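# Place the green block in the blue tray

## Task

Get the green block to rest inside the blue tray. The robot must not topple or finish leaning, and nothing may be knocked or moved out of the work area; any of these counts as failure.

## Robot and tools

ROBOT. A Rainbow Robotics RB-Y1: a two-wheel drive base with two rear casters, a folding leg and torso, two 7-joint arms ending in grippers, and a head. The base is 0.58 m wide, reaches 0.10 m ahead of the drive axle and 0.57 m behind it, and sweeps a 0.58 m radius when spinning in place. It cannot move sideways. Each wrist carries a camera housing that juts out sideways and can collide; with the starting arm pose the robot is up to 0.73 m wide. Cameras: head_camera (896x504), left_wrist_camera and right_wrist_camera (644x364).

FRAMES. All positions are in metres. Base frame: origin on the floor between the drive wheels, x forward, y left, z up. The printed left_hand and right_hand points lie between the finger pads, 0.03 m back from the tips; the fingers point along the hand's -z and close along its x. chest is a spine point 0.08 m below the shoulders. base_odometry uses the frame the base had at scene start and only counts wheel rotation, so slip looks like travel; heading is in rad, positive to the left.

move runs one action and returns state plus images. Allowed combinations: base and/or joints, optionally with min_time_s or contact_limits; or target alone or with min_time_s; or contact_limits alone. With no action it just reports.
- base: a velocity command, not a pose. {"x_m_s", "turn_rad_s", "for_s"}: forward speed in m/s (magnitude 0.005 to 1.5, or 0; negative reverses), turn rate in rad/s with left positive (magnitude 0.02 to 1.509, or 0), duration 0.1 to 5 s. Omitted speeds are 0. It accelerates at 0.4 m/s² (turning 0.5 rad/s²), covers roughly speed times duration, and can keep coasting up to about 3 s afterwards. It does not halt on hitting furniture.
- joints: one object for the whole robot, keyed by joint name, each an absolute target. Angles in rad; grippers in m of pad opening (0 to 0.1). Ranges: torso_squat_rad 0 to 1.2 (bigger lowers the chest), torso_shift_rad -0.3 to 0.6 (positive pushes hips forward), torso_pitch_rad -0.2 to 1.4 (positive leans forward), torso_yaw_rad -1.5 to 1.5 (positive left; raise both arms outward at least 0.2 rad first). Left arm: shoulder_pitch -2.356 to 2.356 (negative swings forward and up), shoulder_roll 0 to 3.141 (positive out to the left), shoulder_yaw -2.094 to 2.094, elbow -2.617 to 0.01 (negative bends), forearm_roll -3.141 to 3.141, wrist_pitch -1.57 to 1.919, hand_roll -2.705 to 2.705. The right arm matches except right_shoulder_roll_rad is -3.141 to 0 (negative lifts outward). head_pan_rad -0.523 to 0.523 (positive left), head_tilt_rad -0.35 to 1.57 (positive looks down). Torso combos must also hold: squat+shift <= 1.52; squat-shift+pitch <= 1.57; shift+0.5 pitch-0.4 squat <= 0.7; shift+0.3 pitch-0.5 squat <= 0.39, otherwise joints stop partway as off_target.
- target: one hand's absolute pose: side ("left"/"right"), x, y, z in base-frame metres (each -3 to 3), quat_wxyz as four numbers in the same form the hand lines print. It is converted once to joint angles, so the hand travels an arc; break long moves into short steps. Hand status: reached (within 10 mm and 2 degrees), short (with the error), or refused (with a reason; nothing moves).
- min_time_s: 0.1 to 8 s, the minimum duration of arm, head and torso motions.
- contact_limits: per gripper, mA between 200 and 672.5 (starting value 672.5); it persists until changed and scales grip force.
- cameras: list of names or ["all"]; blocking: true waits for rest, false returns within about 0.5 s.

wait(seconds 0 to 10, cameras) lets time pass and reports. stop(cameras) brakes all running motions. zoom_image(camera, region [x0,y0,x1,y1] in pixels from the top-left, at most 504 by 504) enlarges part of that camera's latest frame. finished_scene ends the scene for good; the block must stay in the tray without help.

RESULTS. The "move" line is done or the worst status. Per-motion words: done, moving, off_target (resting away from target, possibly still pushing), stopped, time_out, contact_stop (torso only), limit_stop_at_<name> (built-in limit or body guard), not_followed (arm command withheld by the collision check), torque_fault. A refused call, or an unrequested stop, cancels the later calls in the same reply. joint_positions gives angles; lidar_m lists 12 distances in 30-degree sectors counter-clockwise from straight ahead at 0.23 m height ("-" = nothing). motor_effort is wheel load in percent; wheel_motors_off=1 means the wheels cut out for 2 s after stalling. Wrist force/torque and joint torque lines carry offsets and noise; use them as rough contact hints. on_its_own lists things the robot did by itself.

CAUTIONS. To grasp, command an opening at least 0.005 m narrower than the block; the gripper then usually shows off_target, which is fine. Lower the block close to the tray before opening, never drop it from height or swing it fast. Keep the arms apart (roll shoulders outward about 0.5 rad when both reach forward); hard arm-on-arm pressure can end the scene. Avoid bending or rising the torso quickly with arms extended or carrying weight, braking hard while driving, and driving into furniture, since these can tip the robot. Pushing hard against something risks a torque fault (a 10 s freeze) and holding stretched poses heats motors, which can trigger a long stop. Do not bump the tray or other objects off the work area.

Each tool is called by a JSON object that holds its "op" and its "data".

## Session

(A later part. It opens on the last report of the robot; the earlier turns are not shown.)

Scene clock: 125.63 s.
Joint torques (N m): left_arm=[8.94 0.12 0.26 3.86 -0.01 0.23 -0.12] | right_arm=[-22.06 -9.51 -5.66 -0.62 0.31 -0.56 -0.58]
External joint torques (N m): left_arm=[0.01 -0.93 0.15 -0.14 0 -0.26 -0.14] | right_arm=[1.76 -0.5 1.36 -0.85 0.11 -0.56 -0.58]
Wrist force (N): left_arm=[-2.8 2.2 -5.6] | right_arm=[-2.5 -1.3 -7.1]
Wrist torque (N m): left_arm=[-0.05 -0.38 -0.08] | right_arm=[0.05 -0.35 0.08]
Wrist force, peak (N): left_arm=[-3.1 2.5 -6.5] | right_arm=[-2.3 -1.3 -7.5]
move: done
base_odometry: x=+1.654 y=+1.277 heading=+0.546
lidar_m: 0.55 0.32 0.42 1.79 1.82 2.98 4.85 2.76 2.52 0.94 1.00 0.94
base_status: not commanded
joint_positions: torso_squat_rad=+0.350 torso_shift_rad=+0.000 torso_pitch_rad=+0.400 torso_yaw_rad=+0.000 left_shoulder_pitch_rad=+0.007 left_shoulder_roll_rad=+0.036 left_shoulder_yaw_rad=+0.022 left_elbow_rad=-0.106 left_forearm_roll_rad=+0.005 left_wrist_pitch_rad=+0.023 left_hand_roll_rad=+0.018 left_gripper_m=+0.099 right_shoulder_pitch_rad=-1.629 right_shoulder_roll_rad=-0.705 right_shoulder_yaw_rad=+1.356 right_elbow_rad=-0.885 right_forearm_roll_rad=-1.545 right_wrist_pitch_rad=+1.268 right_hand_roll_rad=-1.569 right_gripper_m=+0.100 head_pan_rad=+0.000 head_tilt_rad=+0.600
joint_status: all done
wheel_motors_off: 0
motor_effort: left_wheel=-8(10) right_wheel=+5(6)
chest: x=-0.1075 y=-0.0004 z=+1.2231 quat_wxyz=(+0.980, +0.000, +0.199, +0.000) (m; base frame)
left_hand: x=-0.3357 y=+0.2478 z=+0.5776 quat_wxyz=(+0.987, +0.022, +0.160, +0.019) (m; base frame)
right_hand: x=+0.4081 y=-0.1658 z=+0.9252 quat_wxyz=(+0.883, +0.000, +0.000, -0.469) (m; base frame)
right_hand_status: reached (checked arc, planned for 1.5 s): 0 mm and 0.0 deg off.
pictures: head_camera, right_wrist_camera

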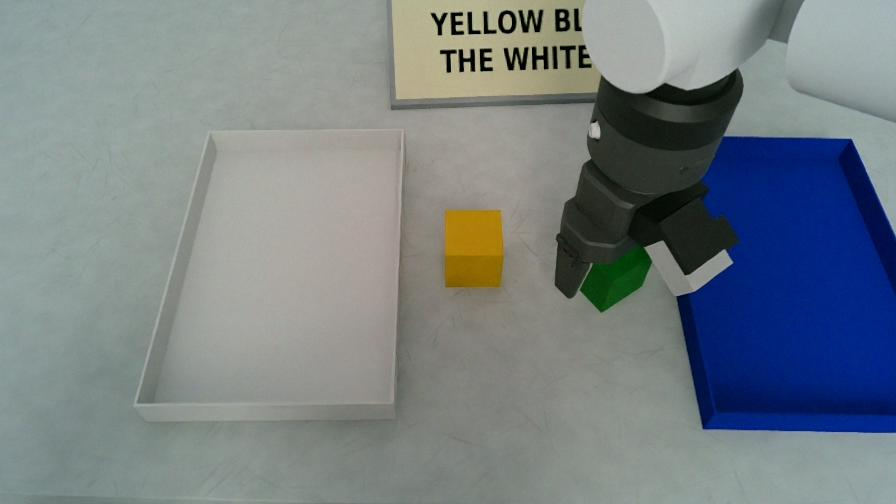

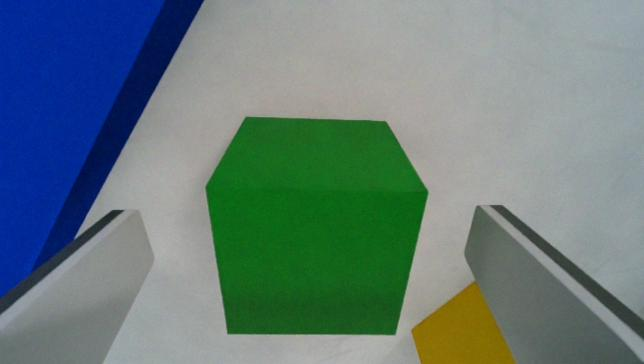

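{"op": "move", "data": {"target": {"side":"right","x":0.405,"y":-0.168,"z":0.907,"quat_wxyz":[0.8829,0,0,-0.4695]}, "min_time_s": 1.5, "cameras": ["right_wrist_camera"]}}

{"op": "move", "data": {"joints": {"right_gripper_m":0.035}, "contact_limits": {"right_gripper_m":500}, "cameras": ["head_camera","right_wrist_camera"]}}

Scene clock: 129.40 s.
Joint torques (N m): left_arm=[8.51 0.23 0.85 3.78 -0.17 0.28 0.05] | right_arm=[-21.79 -7.66 -5.31 1.16 0.21 -0.51 0.02]
External joint torques (N m): left_arm=[-0.42 -0.82 0.74 -0.22 -0.17 -0.21 0.04] | right_arm=[1.88 1.33 1.48 0.95 0.02 -0.52 0.02]
Wrist force (N): left_arm=[-3.0 2.4 -5.2] | right_arm=[-2.2 -1.3 -7.1]
Wrist torque (N m): left_arm=[-0.03 -0.35 -0.05] | right_arm=[0.07 -0.30 -0.03]
Wrist force, peak (N): left_arm=[-2.9 3.0 -6.0] | right_arm=[-2.3 -1.6 -7.4]
move: done
base_odometry: x=+1.654 y=+1.277 heading=+0.546
lidar_m: 0.52 0.31 0.41 1.78 1.82 2.98 4.86 2.76 2.51 0.93 1.00 0.94
base_status: not commanded
joint_positions: torso_squat_rad=+0.350 torso_shift_rad=+0.000 torso_pitch_rad=+0.400 torso_yaw_rad=+0.000 left_shoulder_pitch_rad=+0.007 left_shoulder_roll_rad=+0.036 left_shoulder_yaw_rad=+0.022 left_elbow_rad=-0.106 left_forearm_roll_rad=+0.005 left_wrist_pitch_rad=+0.023 left_hand_roll_rad=+0.018 left_gripper_m=+0.099 right_shoulder_pitch_rad=-1.599 right_shoulder_roll_rad=-0.685 right_shoulder_yaw_rad=+1.363 right_elbow_rad=-0.859 right_forearm_roll_rad=-1.536 right_wrist_pitch_rad=+1.234 right_hand_roll_rad=-1.557 right_gripper_m=+0.100 head_pan_rad=+0.000 head_tilt_rad=+0.600
joint_status: all done
wheel_motors_off: 0
motor_effort: left_wheel=-9(10) right_wheel=+5(6)
chest: x=-0.1075 y=-0.0004 z=+1.2231 quat_wxyz=(+0.980, +0.000, +0.199, +0.000) (m; base frame)
left_hand: x=-0.3357 y=+0.2478 z=+0.5776 quat_wxyz=(+0.987, +0.022, +0.160, +0.019) (m; base frame)
right_hand: x=+0.4052 y=-0.1679 z=+0.9073 quat_wxyz=(+0.883, +0.000, +0.000, -0.470) (m; base frame)
right_hand_status: reached (checked arc, planned for 1.5 s): 0 mm and 0.0 deg off.
pictures: right_wrist_camera

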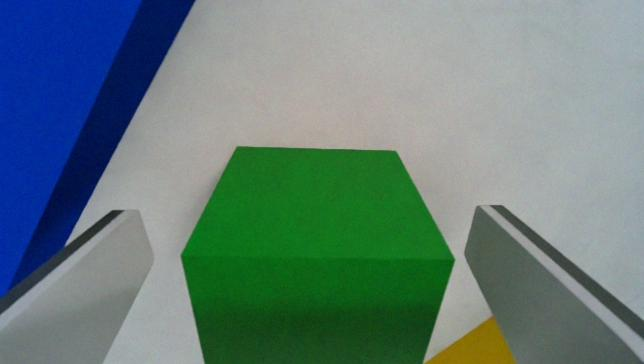

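Scene clock: 130.67 s.
Joint torques (N m): left_arm=[8.82 0.24 0.37 3.84 0.05 0.17 -0.09] | right_arm=[-21.82 -7.51 -5.22 0.86 0.14 -0.53 -0.02]
External joint torques (N m): left_arm=[-0.11 -0.8 0.26 -0.17 0.06 -0.32 -0.11] | right_arm=[1.85 1.48 1.56 0.65 -0.05 -0.53 -0.02]
Wrist force (N): left_arm=[-3.2 2.4 -5.9] | right_arm=[-2.4 -0.9 -7.5]
Wrist torque (N m): left_arm=[-0.03 -0.43 -0.06] | right_arm=[0.03 -0.34 -0.04]
Wrist force, peak (N): left_arm=[-3.1 2.7 -6.0] | right_arm=[-2.5 -1.2 -7.5]
move: off_target
base_odometry: x=+1.654 y=+1.277 heading=+0.546
lidar_m: 0.54 0.32 0.42 1.78 1.82 2.97 4.85 2.76 2.52 0.94 1.00 0.93
base_status: not commanded
joint_positions: torso_squat_rad=+0.350 torso_shift_rad=+0.000 torso_pitch_rad=+0.400 torso_yaw_rad=+0.000 left_shoulder_pitch_rad=+0.007 left_shoulder_roll_rad=+0.036 left_shoulder_yaw_rad=+0.022 left_elbow_rad=-0.106 left_forearm_roll_rad=+0.005 left_wrist_pitch_rad=+0.023 left_hand_roll_rad=+0.018 left_gripper_m=+0.099 right_shoulder_pitch_rad=-1.599 right_shoulder_roll_rad=-0.685 right_shoulder_yaw_rad=+1.363 right_elbow_rad=-0.859 right_forearm_roll_rad=-1.536 right_wrist_pitch_rad=+1.234 right_hand_roll_rad=-1.557 right_gripper_m=+0.050 head_pan_rad=+0.000 head_tilt_rad=+0.600
joint_status: right_gripper_m off_target (ended at +0.050, target +0.035)
wheel_motors_off: 0
motor_effort: left_wheel=-8(10) right_wheel=+5(6)
contact_limits: right_gripper_m 500 mA
chest: x=-0.1075 y=-0.0004 z=+1.2231 quat_wxyz=(+0.980, +0.000, +0.199, +0.000) (m; base frame)
left_hand: x=-0.3357 y=+0.2478 z=+0.5776 quat_wxyz=(+0.987, +0.022, +0.160, +0.019) (m; base frame)
right_hand: x=+0.4052 y=-0.1679 z=+0.9073 quat_wxyz=(+0.883, +0.000, +0.000, -0.470) (m; base frame)
pictures: head_camera, right_wrist_camera

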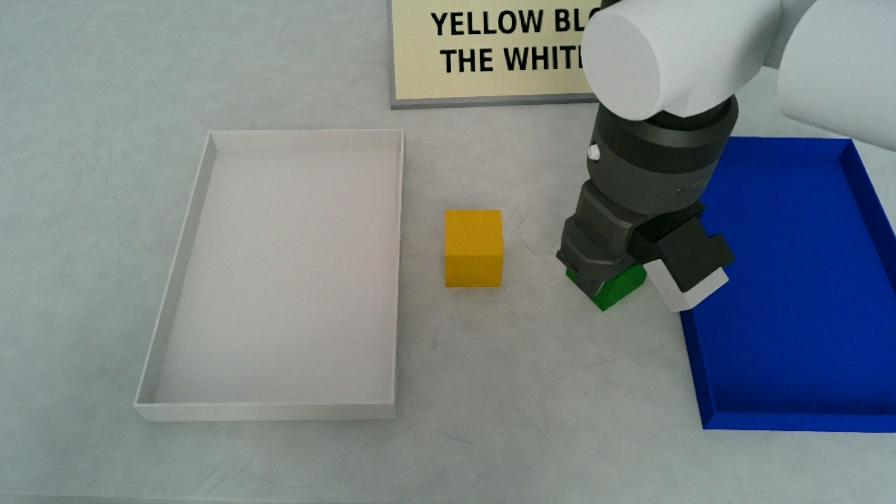

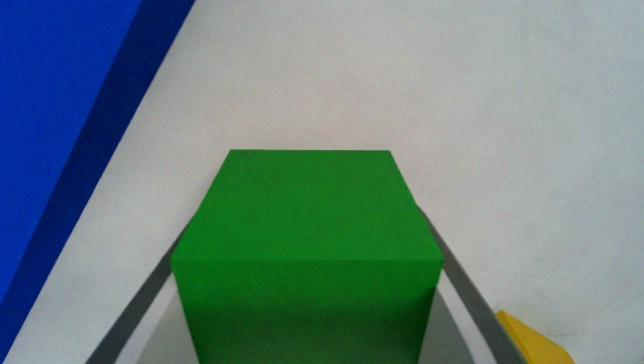

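{"op": "move", "data": {"target": {"side":"right","x":0.405,"y":-0.168,"z":0.99,"quat_wxyz":[0.8829,0,0,-0.4695]}, "min_time_s": 1.5}}

{"op": "move", "data": {"target": {"side":"right","x":0.41,"y":-0.325,"z":0.99,"quat_wxyz":[0.8829,0,0,-0.4695]}, "min_time_s": 2, "cameras": ["head_camera","right_wrist_camera"]}}

Scene clock: 135.83 s.
Joint torques (N m): left_arm=[8.62 0.39 0.37 3.87 0.11 0.38 -0.03] | right_arm=[-24.68 -9.55 -9.3 -0.47 -0.24 -0.1 -0.53]
External joint torques (N m): left_arm=[-0.31 -0.66 0.27 -0.13 0.11 -0.11 -0.05] | right_arm=[-1.09 -0.55 -1.03 -0.81 -0.43 -0.11 -0.53]
Wrist force (N): left_arm=[-2.6 2.1 -5.5] | right_arm=[-2.2 -1.0 -7.8]
Wrist torque (N m): left_arm=[-0.04 -0.37 -0.06] | right_arm=[0.02 -0.34 0.09]
Wrist force, peak (N): left_arm=[-3.3 2.3 -6.7] | right_arm=[-2.3 -1.2 -8.6]
move: done
base_odometry: x=+1.654 y=+1.277 heading=+0.546
lidar_m: 0.53 0.31 0.41 1.78 1.81 2.98 4.85 2.76 2.53 0.95 1.00 0.93
base_status: not commanded
joint_positions: torso_squat_rad=+0.350 torso_shift_rad=+0.000 torso_pitch_rad=+0.400 torso_yaw_rad=+0.000 left_shoulder_pitch_rad=+0.007 left_shoulder_roll_rad=+0.036 left_shoulder_yaw_rad=+0.022 left_elbow_rad=-0.106 left_forearm_roll_rad=+0.005 left_wrist_pitch_rad=+0.023 left_hand_roll_rad=+0.018 left_gripper_m=+0.099 right_shoulder_pitch_rad=-1.717 right_shoulder_roll_rad=-0.829 right_shoulder_yaw_rad=+1.327 right_elbow_rad=-1.063 right_forearm_roll_rad=-1.578 right_wrist_pitch_rad=+1.383 right_hand_roll_rad=-1.645 right_gripper_m=+0.050 head_pan_rad=+0.000 head_tilt_rad=+0.600
joint_status: all done
wheel_motors_off: 0
motor_effort: left_wheel=-9(10) right_wheel=+6(6)
contact_limits: right_gripper_m 500 mA
chest: x=-0.1075 y=-0.0004 z=+1.2231 quat_wxyz=(+0.980, +0.000, +0.199, +0.000) (m; base frame)
left_hand: x=-0.3357 y=+0.2478 z=+0.5776 quat_wxyz=(+0.987, +0.022, +0.160, +0.019) (m; base frame)
right_hand: x=+0.4049 y=-0.1681 z=+0.9898 quat_wxyz=(+0.883, +0.000, +0.000, -0.470) (m; base frame)
right_hand_status: reached (checked arc, planned for 1.5 s): 0 mm and 0.0 deg off.
pictures: none

Scene clock: 138.17 s.
Joint torques (N m): left_arm=[8.64 0.03 0.25 3.78 0.2 0.24 -0.1] | right_arm=[-20.45 -11.64 -8.17 1.7 -0.14 -0.57 -0.02]
External joint torques (N m): left_arm=[-0.29 -1.03 0.14 -0.23 0.2 -0.25 -0.12] | right_arm=[1.13 -0.23 -0.7 0.71 -0.35 -0.57 -0.02]
Wrist force (N): left_arm=[-2.7 2.3 -6.1] | right_arm=[-2.1 -1.2 -8.3]
Wrist torque (N m): left_arm=[-0.07 -0.36 -0.04] | right_arm=[0.08 -0.23 -0.04]
Wrist force, peak (N): left_arm=[-3.3 2.3 -6.4] | right_arm=[-2.3 -1.0 -8.4]
move: done
base_odometry: x=+1.654 y=+1.277 heading=+0.546
lidar_m: 0.52 0.32 0.41 1.78 1.82 2.97 4.85 2.75 2.53 0.93 1.00 0.94
base_status: not commanded
joint_positions: torso_squat_rad=+0.350 torso_shift_rad=+0.000 torso_pitch_rad=+0.400 torso_yaw_rad=+0.000 left_shoulder_pitch_rad=+0.007 left_shoulder_roll_rad=+0.036 left_shoulder_yaw_rad=+0.022 left_elbow_rad=-0.106 left_forearm_roll_rad=+0.005 left_wrist_pitch_rad=+0.023 left_hand_roll_rad=+0.018 left_gripper_m=+0.099 right_shoulder_pitch_rad=-1.606 right_shoulder_roll_rad=-1.066 right_shoulder_yaw_rad=+1.298 right_elbow_rad=-0.936 right_forearm_roll_rad=-1.651 right_wrist_pitch_rad=+1.355 right_hand_roll_rad=-1.256 right_gripper_m=+0.050 head_pan_rad=+0.000 head_tilt_rad=+0.600
joint_status: all done
wheel_motors_off: 0
motor_effort: left_wheel=-9(10) right_wheel=+5(5)
contact_limits: right_gripper_m 500 mA
chest: x=-0.1075 y=-0.0004 z=+1.2231 quat_wxyz=(+0.980, +0.000, +0.199, +0.000) (m; base frame)
left_hand: x=-0.3357 y=+0.2478 z=+0.5776 quat_wxyz=(+0.987, +0.022, +0.160, +0.019) (m; base frame)
right_hand: x=+0.4099 y=-0.3248 z=+0.9900 quat_wxyz=(+0.883, +0.000, +0.000, -0.469) (m; base frame)
right_hand_status: reached (checked arc, planned for 2.0 s): 0 mm and 0.1 deg off.
pictures: head_camera, right_wrist_camera

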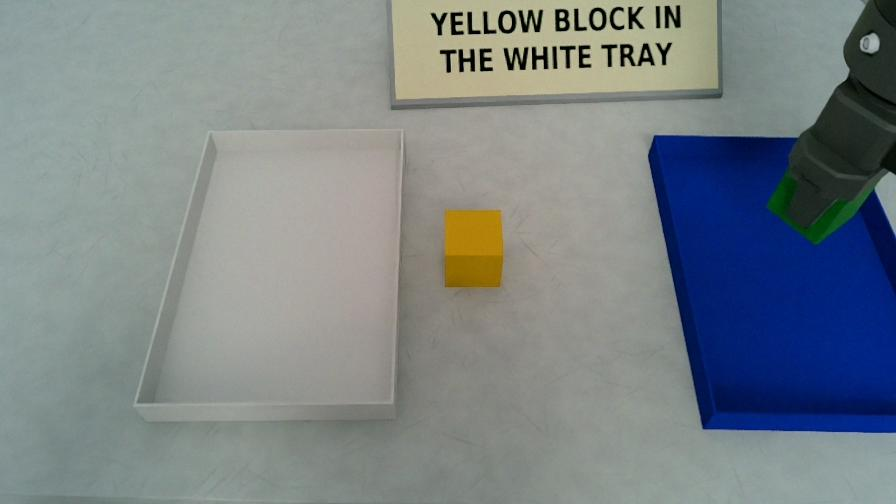

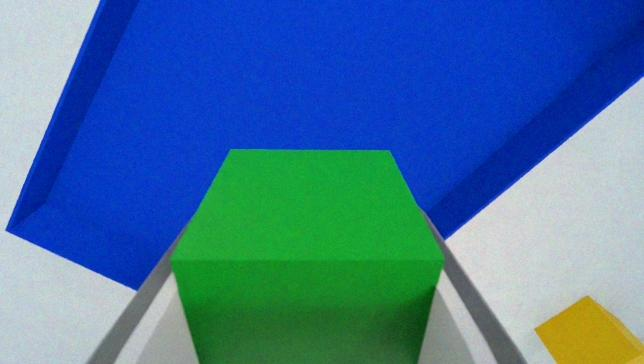

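{"op": "move", "data": {"target": {"side":"right","x":0.41,"y":-0.325,"z":0.925,"quat_wxyz":[0.8829,0,0,-0.4695]}, "min_time_s": 2, "cameras": ["head_camera","right_wrist_camera"]}}

{"op": "move", "data": {"target": {"side":"right","x":0.41,"y":-0.325,"z":0.914,"quat_wxyz":[0.8829,0,0,-0.4695]}, "min_time_s": 1, "cameras": ["head_camera","right_wrist_camera"]}}

Scene clock: 145.57 s.
Joint torques (N m): left_arm=[8.69 -0.02 0.37 3.85 -0.12 0.33 -0.11] | right_arm=[-21.06 -10.57 -4.66 2.19 0.39 -0.49 0]
External joint torques (N m): left_arm=[-0.24 -1.07 0.26 -0.15 -0.12 -0.16 -0.13] | right_arm=[0.81 1.4 1.52 1.11 0.19 -0.49 0]
Wrist force (N): left_arm=[-1.9 2.3 -5.6] | right_arm=[-1.9 -1.3 -8.4]
Wrist torque (N m): left_arm=[-0.07 -0.27 -0.08] | right_arm=[0.06 -0.22 -0.05]
Wrist force, peak (N): left_arm=[-2.9 2.9 -6.5] | right_arm=[-2.1 -1.3 -8.6]
move: done
base_odometry: x=+1.654 y=+1.277 heading=+0.546
lidar_m: 0.54 0.31 0.40 1.78 1.83 2.97 4.85 2.78 2.52 0.94 1.00 0.93
base_status: not commanded
joint_positions: torso_squat_rad=+0.350 torso_shift_rad=+0.000 torso_pitch_rad=+0.400 torso_yaw_rad=+0.000 left_shoulder_pitch_rad=+0.007 left_shoulder_roll_rad=+0.036 left_shoulder_yaw_rad=+0.022 left_elbow_rad=-0.106 left_forearm_roll_rad=+0.005 left_wrist_pitch_rad=+0.023 left_hand_roll_rad=+0.018 left_gripper_m=+0.099 right_shoulder_pitch_rad=-1.516 right_shoulder_roll_rad=-0.940 right_shoulder_yaw_rad=+1.314 right_elbow_rad=-0.767 right_forearm_roll_rad=-1.642 right_wrist_pitch_rad=+1.239 right_hand_roll_rad=-1.179 right_gripper_m=+0.050 head_pan_rad=+0.000 head_tilt_rad=+0.600
joint_status: all done
wheel_motors_off: 0
motor_effort: left_wheel=-9(10) right_wheel=+5(6)
contact_limits: right_gripper_m 500 mA
chest: x=-0.1075 y=-0.0004 z=+1.2231 quat_wxyz=(+0.980, +0.000, +0.199, +0.000) (m; base frame)
left_hand: x=-0.3357 y=+0.2478 z=+0.5776 quat_wxyz=(+0.987, +0.022, +0.160, +0.019) (m; base frame)
right_hand: x=+0.4100 y=-0.3249 z=+0.9252 quat_wxyz=(+0.883, +0.000, -0.001, -0.470) (m; base frame)
right_hand_status: reached (checked arc, planned for 2.0 s): 0 mm and 0.1 deg off.
pictures: head_camera, right_wrist_camera

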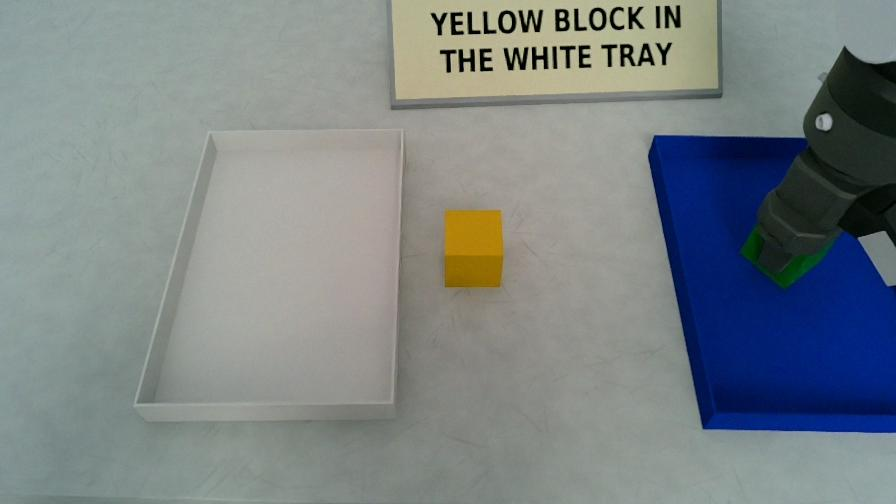

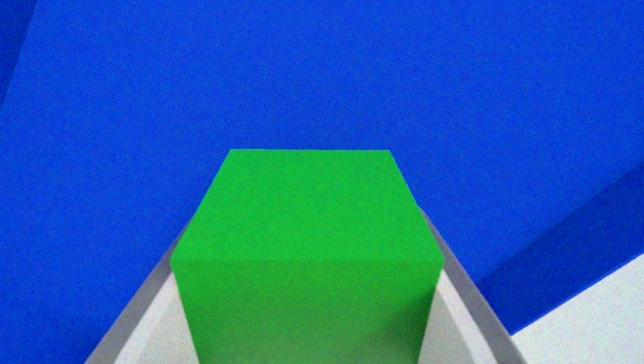

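Scene clock: 146.90 s.
Joint torques (N m): left_arm=[8.85 0.1 0.42 3.84 -0.03 0.28 -0.01] | right_arm=[-20.87 -10.76 -4.24 1.96 0.37 -0.55 -0.03]
External joint torques (N m): left_arm=[-0.09 -0.95 0.31 -0.16 -0.03 -0.21 -0.02] | right_arm=[1.04 1.24 1.63 0.87 0.16 -0.55 -0.03]
Wrist force (N): left_arm=[-3.0 2.4 -5.0] | right_arm=[-1.9 -0.9 -8.3]
Wrist torque (N m): left_arm=[-0.08 -0.38 -0.04] | right_arm=[0.03 -0.22 -0.03]
Wrist force, peak (N): left_arm=[-2.9 3.0 -6.2] | right_arm=[-2.1 -1.2 -8.6]
move: done
base_odometry: x=+1.654 y=+1.277 heading=+0.546
lidar_m: 0.55 0.32 0.42 1.78 1.81 2.98 4.86 2.76 2.53 0.95 1.00 0.94
base_status: not commanded
joint_positions: torso_squat_rad=+0.350 torso_shift_rad=+0.000 torso_pitch_rad=+0.400 torso_yaw_rad=+0.000 left_shoulder_pitch_rad=+0.007 left_shoulder_roll_rad=+0.036 left_shoulder_yaw_rad=+0.022 left_elbow_rad=-0.106 left_forearm_roll_rad=+0.005 left_wrist_pitch_rad=+0.023 left_hand_roll_rad=+0.018 left_gripper_m=+0.099 right_shoulder_pitch_rad=-1.503 right_shoulder_roll_rad=-0.913 right_shoulder_yaw_rad=+1.315 right_elbow_rad=-0.728 right_forearm_roll_rad=-1.642 right_wrist_pitch_rad=+1.221 right_hand_roll_rad=-1.161 right_gripper_m=+0.050 head_pan_rad=+0.000 head_tilt_rad=+0.600
joint_status: all done
wheel_motors_off: 0
motor_effort: left_wheel=-9(10) right_wheel=+5(6)
contact_limits: right_gripper_m 500 mA
chest: x=-0.1075 y=-0.0004 z=+1.2231 quat_wxyz=(+0.980, +0.000, +0.199, +0.000) (m; base frame)
left_hand: x=-0.3357 y=+0.2478 z=+0.5776 quat_wxyz=(+0.987, +0.022, +0.160, +0.019) (m; base frame)
right_hand: x=+0.4096 y=-0.3249 z=+0.9145 quat_wxyz=(+0.883, +0.000, -0.001, -0.470) (m; base frame)
right_hand_status: reached (checked arc, planned for 1.0 s): 1 mm and 0.1 deg off.
pictures: head_camera, right_wrist_camera

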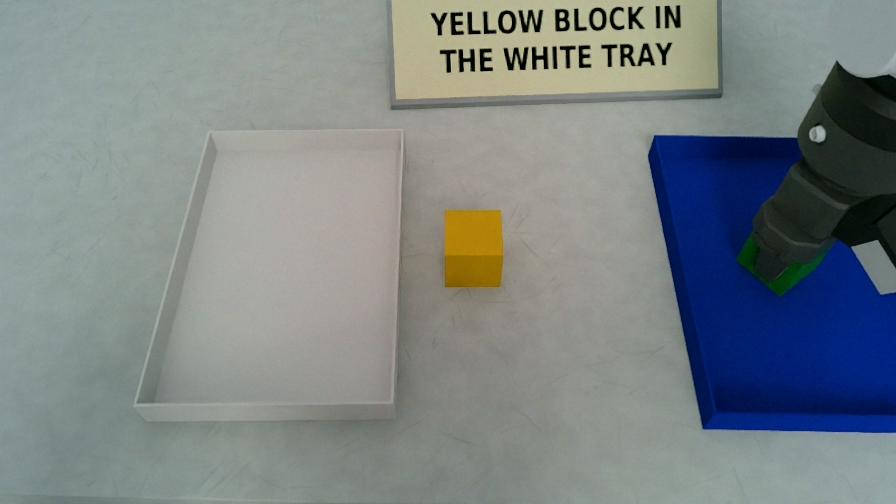

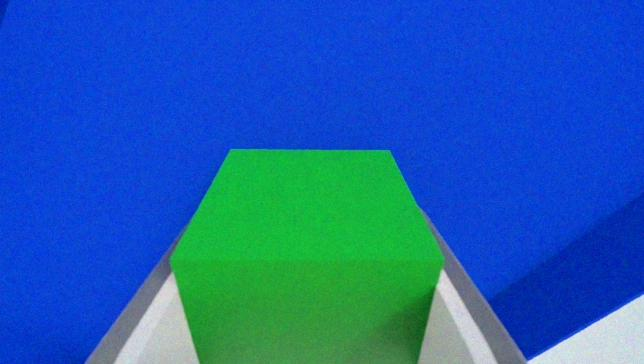

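{"op": "move", "data": {"target": {"side":"right","x":0.41,"y":-0.325,"z":0.91,"quat_wxyz":[0.8829,0,0,-0.4695]}, "min_time_s": 1, "cameras": ["head_camera"]}}

Scene clock: 151.53 s.
Joint torques (N m): left_arm=[9.01 0.41 0.44 3.76 0.06 0.22 -0.02] | right_arm=[-20.71 -10.73 -6.7 1.99 -0.12 -0.57 -0.02]
External joint torques (N m): left_arm=[0.08 -0.64 0.33 -0.25 0.06 -0.27 -0.04] | right_arm=[1.25 1.26 -1.03 0.88 -0.33 -0.57 -0.02]
Wrist force (N): left_arm=[-2.3 2.3 -5.9] | right_arm=[-1.9 -0.8 -8.3]
Wrist torque (N m): left_arm=[-0.02 -0.33 -0.06] | right_arm=[0.02 -0.23 -0.02]
Wrist force, peak (N): left_arm=[-3.2 3.0 -6.1] | right_arm=[-2.3 -1.0 -8.8]
move: done
base_odometry: x=+1.654 y=+1.277 heading=+0.546
lidar_m: 0.54 0.32 0.40 1.78 1.81 2.97 4.86 2.77 2.53 0.95 0.99 0.94
base_status: not commanded
joint_positions: torso_squat_rad=+0.350 torso_shift_rad=+0.000 torso_pitch_rad=+0.400 torso_yaw_rad=+0.000 left_shoulder_pitch_rad=+0.007 left_shoulder_roll_rad=+0.036 left_shoulder_yaw_rad=+0.022 left_elbow_rad=-0.106 left_forearm_roll_rad=+0.005 left_wrist_pitch_rad=+0.023 left_hand_roll_rad=+0.018 left_gripper_m=+0.099 right_shoulder_pitch_rad=-1.499 right_shoulder_roll_rad=-0.897 right_shoulder_yaw_rad=+1.315 right_elbow_rad=-0.701 right_forearm_roll_rad=-1.644 right_wrist_pitch_rad=+1.216 right_hand_roll_rad=-1.147 right_gripper_m=+0.050 head_pan_rad=+0.000 head_tilt_rad=+0.600
joint_status: all done
wheel_motors_off: 0
motor_effort: left_wheel=-8(10) right_wheel=+5(5)
contact_limits: right_gripper_m 500 mA
chest: x=-0.1075 y=-0.0004 z=+1.2231 quat_wxyz=(+0.980, +0.000, +0.199, +0.000) (m; base frame)
left_hand: x=-0.3357 y=+0.2478 z=+0.5776 quat_wxyz=(+0.987, +0.022, +0.160, +0.019) (m; base frame)
right_hand: x=+0.4099 y=-0.3251 z=+0.9102 quat_wxyz=(+0.883, +0.000, -0.001, -0.469) (m; base frame)
right_hand_status: reached (checked arc, planned for 1.0 s): 0 mm and 0.1 deg off.
pictures: head_camera

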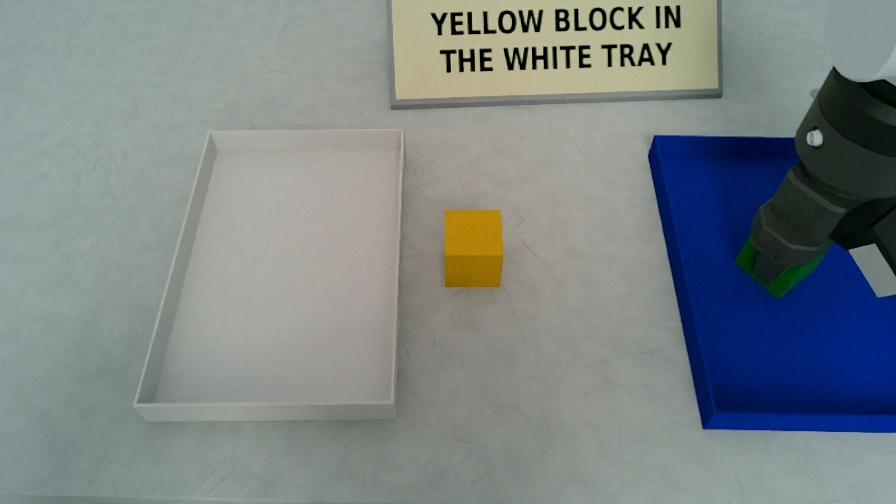

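{"op": "move", "data": {"target": {"side":"right","x":0.41,"y":-0.325,"z":0.9075,"quat_wxyz":[0.8829,0,0,-0.4695]}, "min_time_s": 1}}

Scene clock: 154.53 s.
Joint torques (N m): left_arm=[8.79 0.18 0.14 3.8 -0.03 0.21 -0.1] | right_arm=[-15.97 -7.33 -5.16 1.75 0.08 -1.35 -0.19]
External joint torques (N m): left_arm=[-0.13 -0.87 0.04 -0.2 -0.03 -0.27 -0.12] | right_arm=[6.03 4.66 0.39 0.62 -0.13 -1.34 -0.19]
Wrist force (N): left_arm=[-2.9 3.1 -5.9] | right_arm=[-2.9 -3.6 6.4]
Wrist torque (N m): left_arm=[-0.13 -0.41 -0.07] | right_arm=[0.04 0.10 0.03]
Wrist force, peak (N): left_arm=[-3.5 2.7 -6.0] | right_arm=[-2.0 -1.1 -8.8]
move: done
base_odometry: x=+1.654 y=+1.277 heading=+0.546
lidar_m: 0.52 0.32 0.41 1.78 1.82 2.97 4.85 2.76 2.52 0.93 1.01 0.93
base_status: not commanded
joint_positions: torso_squat_rad=+0.350 torso_shift_rad=+0.000 torso_pitch_rad=+0.400 torso_yaw_rad=+0.000 left_shoulder_pitch_rad=+0.007 left_shoulder_roll_rad=+0.036 left_shoulder_yaw_rad=+0.022 left_elbow_rad=-0.106 left_forearm_roll_rad=+0.005 left_wrist_pitch_rad=+0.023 left_hand_roll_rad=+0.018 left_gripper_m=+0.099 right_shoulder_pitch_rad=-1.497 right_shoulder_roll_rad=-0.889 right_shoulder_yaw_rad=+1.315 right_elbow_rad=-0.685 right_forearm_roll_rad=-1.645 right_wrist_pitch_rad=+1.213 right_hand_roll_rad=-1.138 right_gripper_m=+0.050 head_pan_rad=+0.000 head_tilt_rad=+0.600
joint_status: all done
wheel_motors_off: 0
motor_effort: left_wheel=-8(10) right_wheel=+5(5)
contact_limits: right_gripper_m 500 mA
chest: x=-0.1076 y=-0.0003 z=+1.2231 quat_wxyz=(+0.980, +0.000, +0.199, +0.000) (m; base frame)
left_hand: x=-0.3356 y=+0.2478 z=+0.5775 quat_wxyz=(+0.987, +0.022, +0.160, +0.019) (m; base frame)
right_hand: x=+0.4105 y=-0.3252 z=+0.9086 quat_wxyz=(+0.883, +0.000, -0.001, -0.470) (m; base frame)
right_hand_status: reached (checked arc, planned for 1.0 s): 1 mm and 0.1 deg off.
pictures: none

Contact (15 N). Release and retreat.

{"op": "move", "data": {"joints": {"right_gripper_m":0.08}}}

{"op": "move", "data": {"target": {"side":"right","x":0.41,"y":-0.325,"z":1.03,"quat_wxyz":[0.8829,0,0,-0.4695]}, "min_time_s": 2, "cameras": ["head_camera","right_wrist_camera"]}}

Scene clock: 157.10 s.
Joint torques (N m): left_arm=[8.93 0.4 0.53 3.82 0.12 0.15 -0.13] | right_arm=[-20.3 -10.78 -4.85 1.7 0.14 -0.5 0.02]
External joint torques (N m): left_arm=[0 -0.65 0.42 -0.18 0.12 -0.34 -0.14] | right_arm=[1.69 1.21 0.7 0.58 -0.07 -0.5 0.02]
Wrist force (N): left_arm=[-3.3 1.7 -5.3] | right_arm=[-2.1 -1.0 -7.7]
Wrist torque (N m): left_arm=[0.03 -0.39 -0.03] | right_arm=[0.04 -0.26 -0.03]
Wrist force, peak (N): left_arm=[-2.6 2.3 -6.5] | right_arm=[-2.9 -3.7 7.1]
move: done
base_odometry: x=+1.654 y=+1.277 heading=+0.546
lidar_m: 0.52 0.32 0.41 1.78 1.83 2.97 4.86 2.75 2.52 0.93 0.99 0.94
base_status: not commanded
joint_positions: torso_squat_rad=+0.350 torso_shift_rad=+0.000 torso_pitch_rad=+0.400 torso_yaw_rad=+0.000 left_shoulder_pitch_rad=+0.007 left_shoulder_roll_rad=+0.036 left_shoulder_yaw_rad=+0.022 left_elbow_rad=-0.106 left_forearm_roll_rad=+0.005 left_wrist_pitch_rad=+0.023 left_hand_roll_rad=+0.018 left_gripper_m=+0.099 right_shoulder_pitch_rad=-1.496 right_shoulder_roll_rad=-0.888 right_shoulder_yaw_rad=+1.315 right_elbow_rad=-0.685 right_forearm_roll_rad=-1.645 right_wrist_pitch_rad=+1.213 right_hand_roll_rad=-1.138 right_gripper_m=+0.080 head_pan_rad=+0.000 head_tilt_rad=+0.600
joint_status: all done
wheel_motors_off: 0
motor_effort: left_wheel=-8(10) right_wheel=+5(6)
contact_limits: right_gripper_m 500 mA
chest: x=-0.1076 y=-0.0003 z=+1.2231 quat_wxyz=(+0.980, +0.000, +0.199, +0.000) (m; base frame)
left_hand: x=-0.3356 y=+0.2478 z=+0.5775 quat_wxyz=(+0.987, +0.022, +0.160, +0.019) (m; base frame)
right_hand: x=+0.4101 y=-0.3250 z=+0.9078 quat_wxyz=(+0.883, +0.000, +0.000, -0.470) (m; base frame)
pictures: none

Scene clock: 159.43 s.
Joint torques (N m): left_arm=[8.82 -0.07 0.29 3.82 0.01 0.37 0] | right_arm=[-22.59 -11.19 -8.43 0.18 0.02 -0.02 -0.58]
External joint torques (N m): left_arm=[-0.11 -1.12 0.19 -0.18 0.01 -0.11 -0.02] | right_arm=[-1.08 -0.36 -0.66 -0.82 -0.19 -0.03 -0.58]
Wrist force (N): left_arm=[-2.7 2.3 -5.5] | right_arm=[-2.7 -0.9 -7.3]
Wrist torque (N m): left_arm=[-0.09 -0.38 -0.03] | right_arm=[0.03 -0.32 0.09]
Wrist force, peak (N): left_arm=[-3.1 2.6 -6.3] | right_arm=[-1.8 -1.1 -8.0]
move: done
base_odometry: x=+1.654 y=+1.277 heading=+0.546
lidar_m: 0.54 0.31 0.41 1.78 1.83 2.97 4.86 2.77 2.53 0.93 1.01 0.94
base_status: not commanded
joint_positions: torso_squat_rad=+0.350 torso_shift_rad=+0.000 torso_pitch_rad=+0.400 torso_yaw_rad=+0.000 left_shoulder_pitch_rad=+0.007 left_shoulder_roll_rad=+0.036 left_shoulder_yaw_rad=+0.022 left_elbow_rad=-0.106 left_forearm_roll_rad=+0.005 left_wrist_pitch_rad=+0.023 left_hand_roll_rad=+0.018 left_gripper_m=+0.099 right_shoulder_pitch_rad=-1.672 right_shoulder_roll_rad=-1.112 right_shoulder_yaw_rad=+1.286 right_elbow_rad=-0.972 right_forearm_roll_rad=-1.666 right_wrist_pitch_rad=+1.438 right_hand_roll_rad=-1.268 right_gripper_m=+0.080 head_pan_rad=+0.000 head_tilt_rad=+0.600
joint_status: all done
wheel_motors_off: 0
motor_effort: left_wheel=-8(10) right_wheel=+5(6)
contact_limits: right_gripper_m 500 mA
chest: x=-0.1076 y=-0.0003 z=+1.2231 quat_wxyz=(+0.980, +0.000, +0.199, +0.000) (m; base frame)
left_hand: x=-0.3356 y=+0.2478 z=+0.5775 quat_wxyz=(+0.987, +0.022, +0.160, +0.019) (m; base frame)
right_hand: x=+0.4099 y=-0.3251 z=+1.0297 quat_wxyz=(+0.883, -0.001, +0.002, -0.469) (m; base frame)
right_hand_status: reached (checked arc, planned for 2.0 s): 0 mm and 0.2 deg off.
pictures: head_camera, right_wrist_camera

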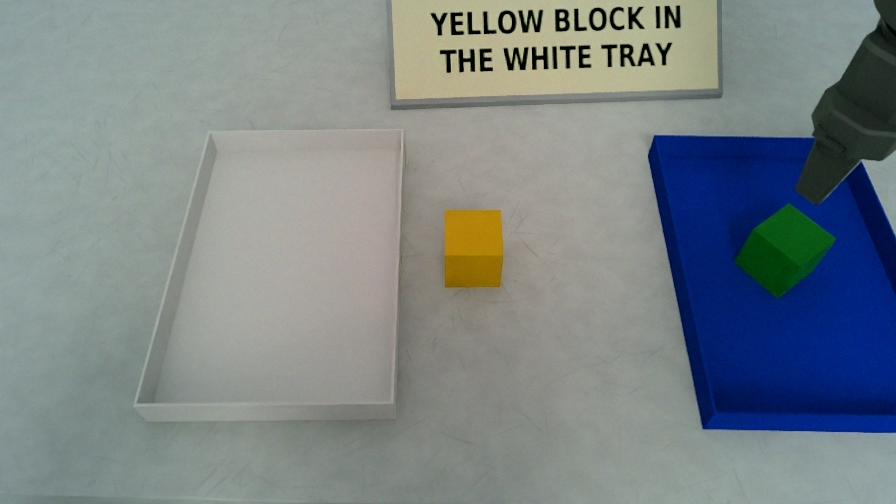

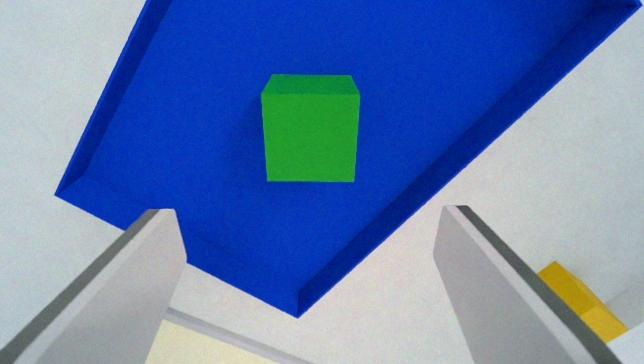

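{"op": "finished_scene", "data": {}}

The scene is finished: the task was done.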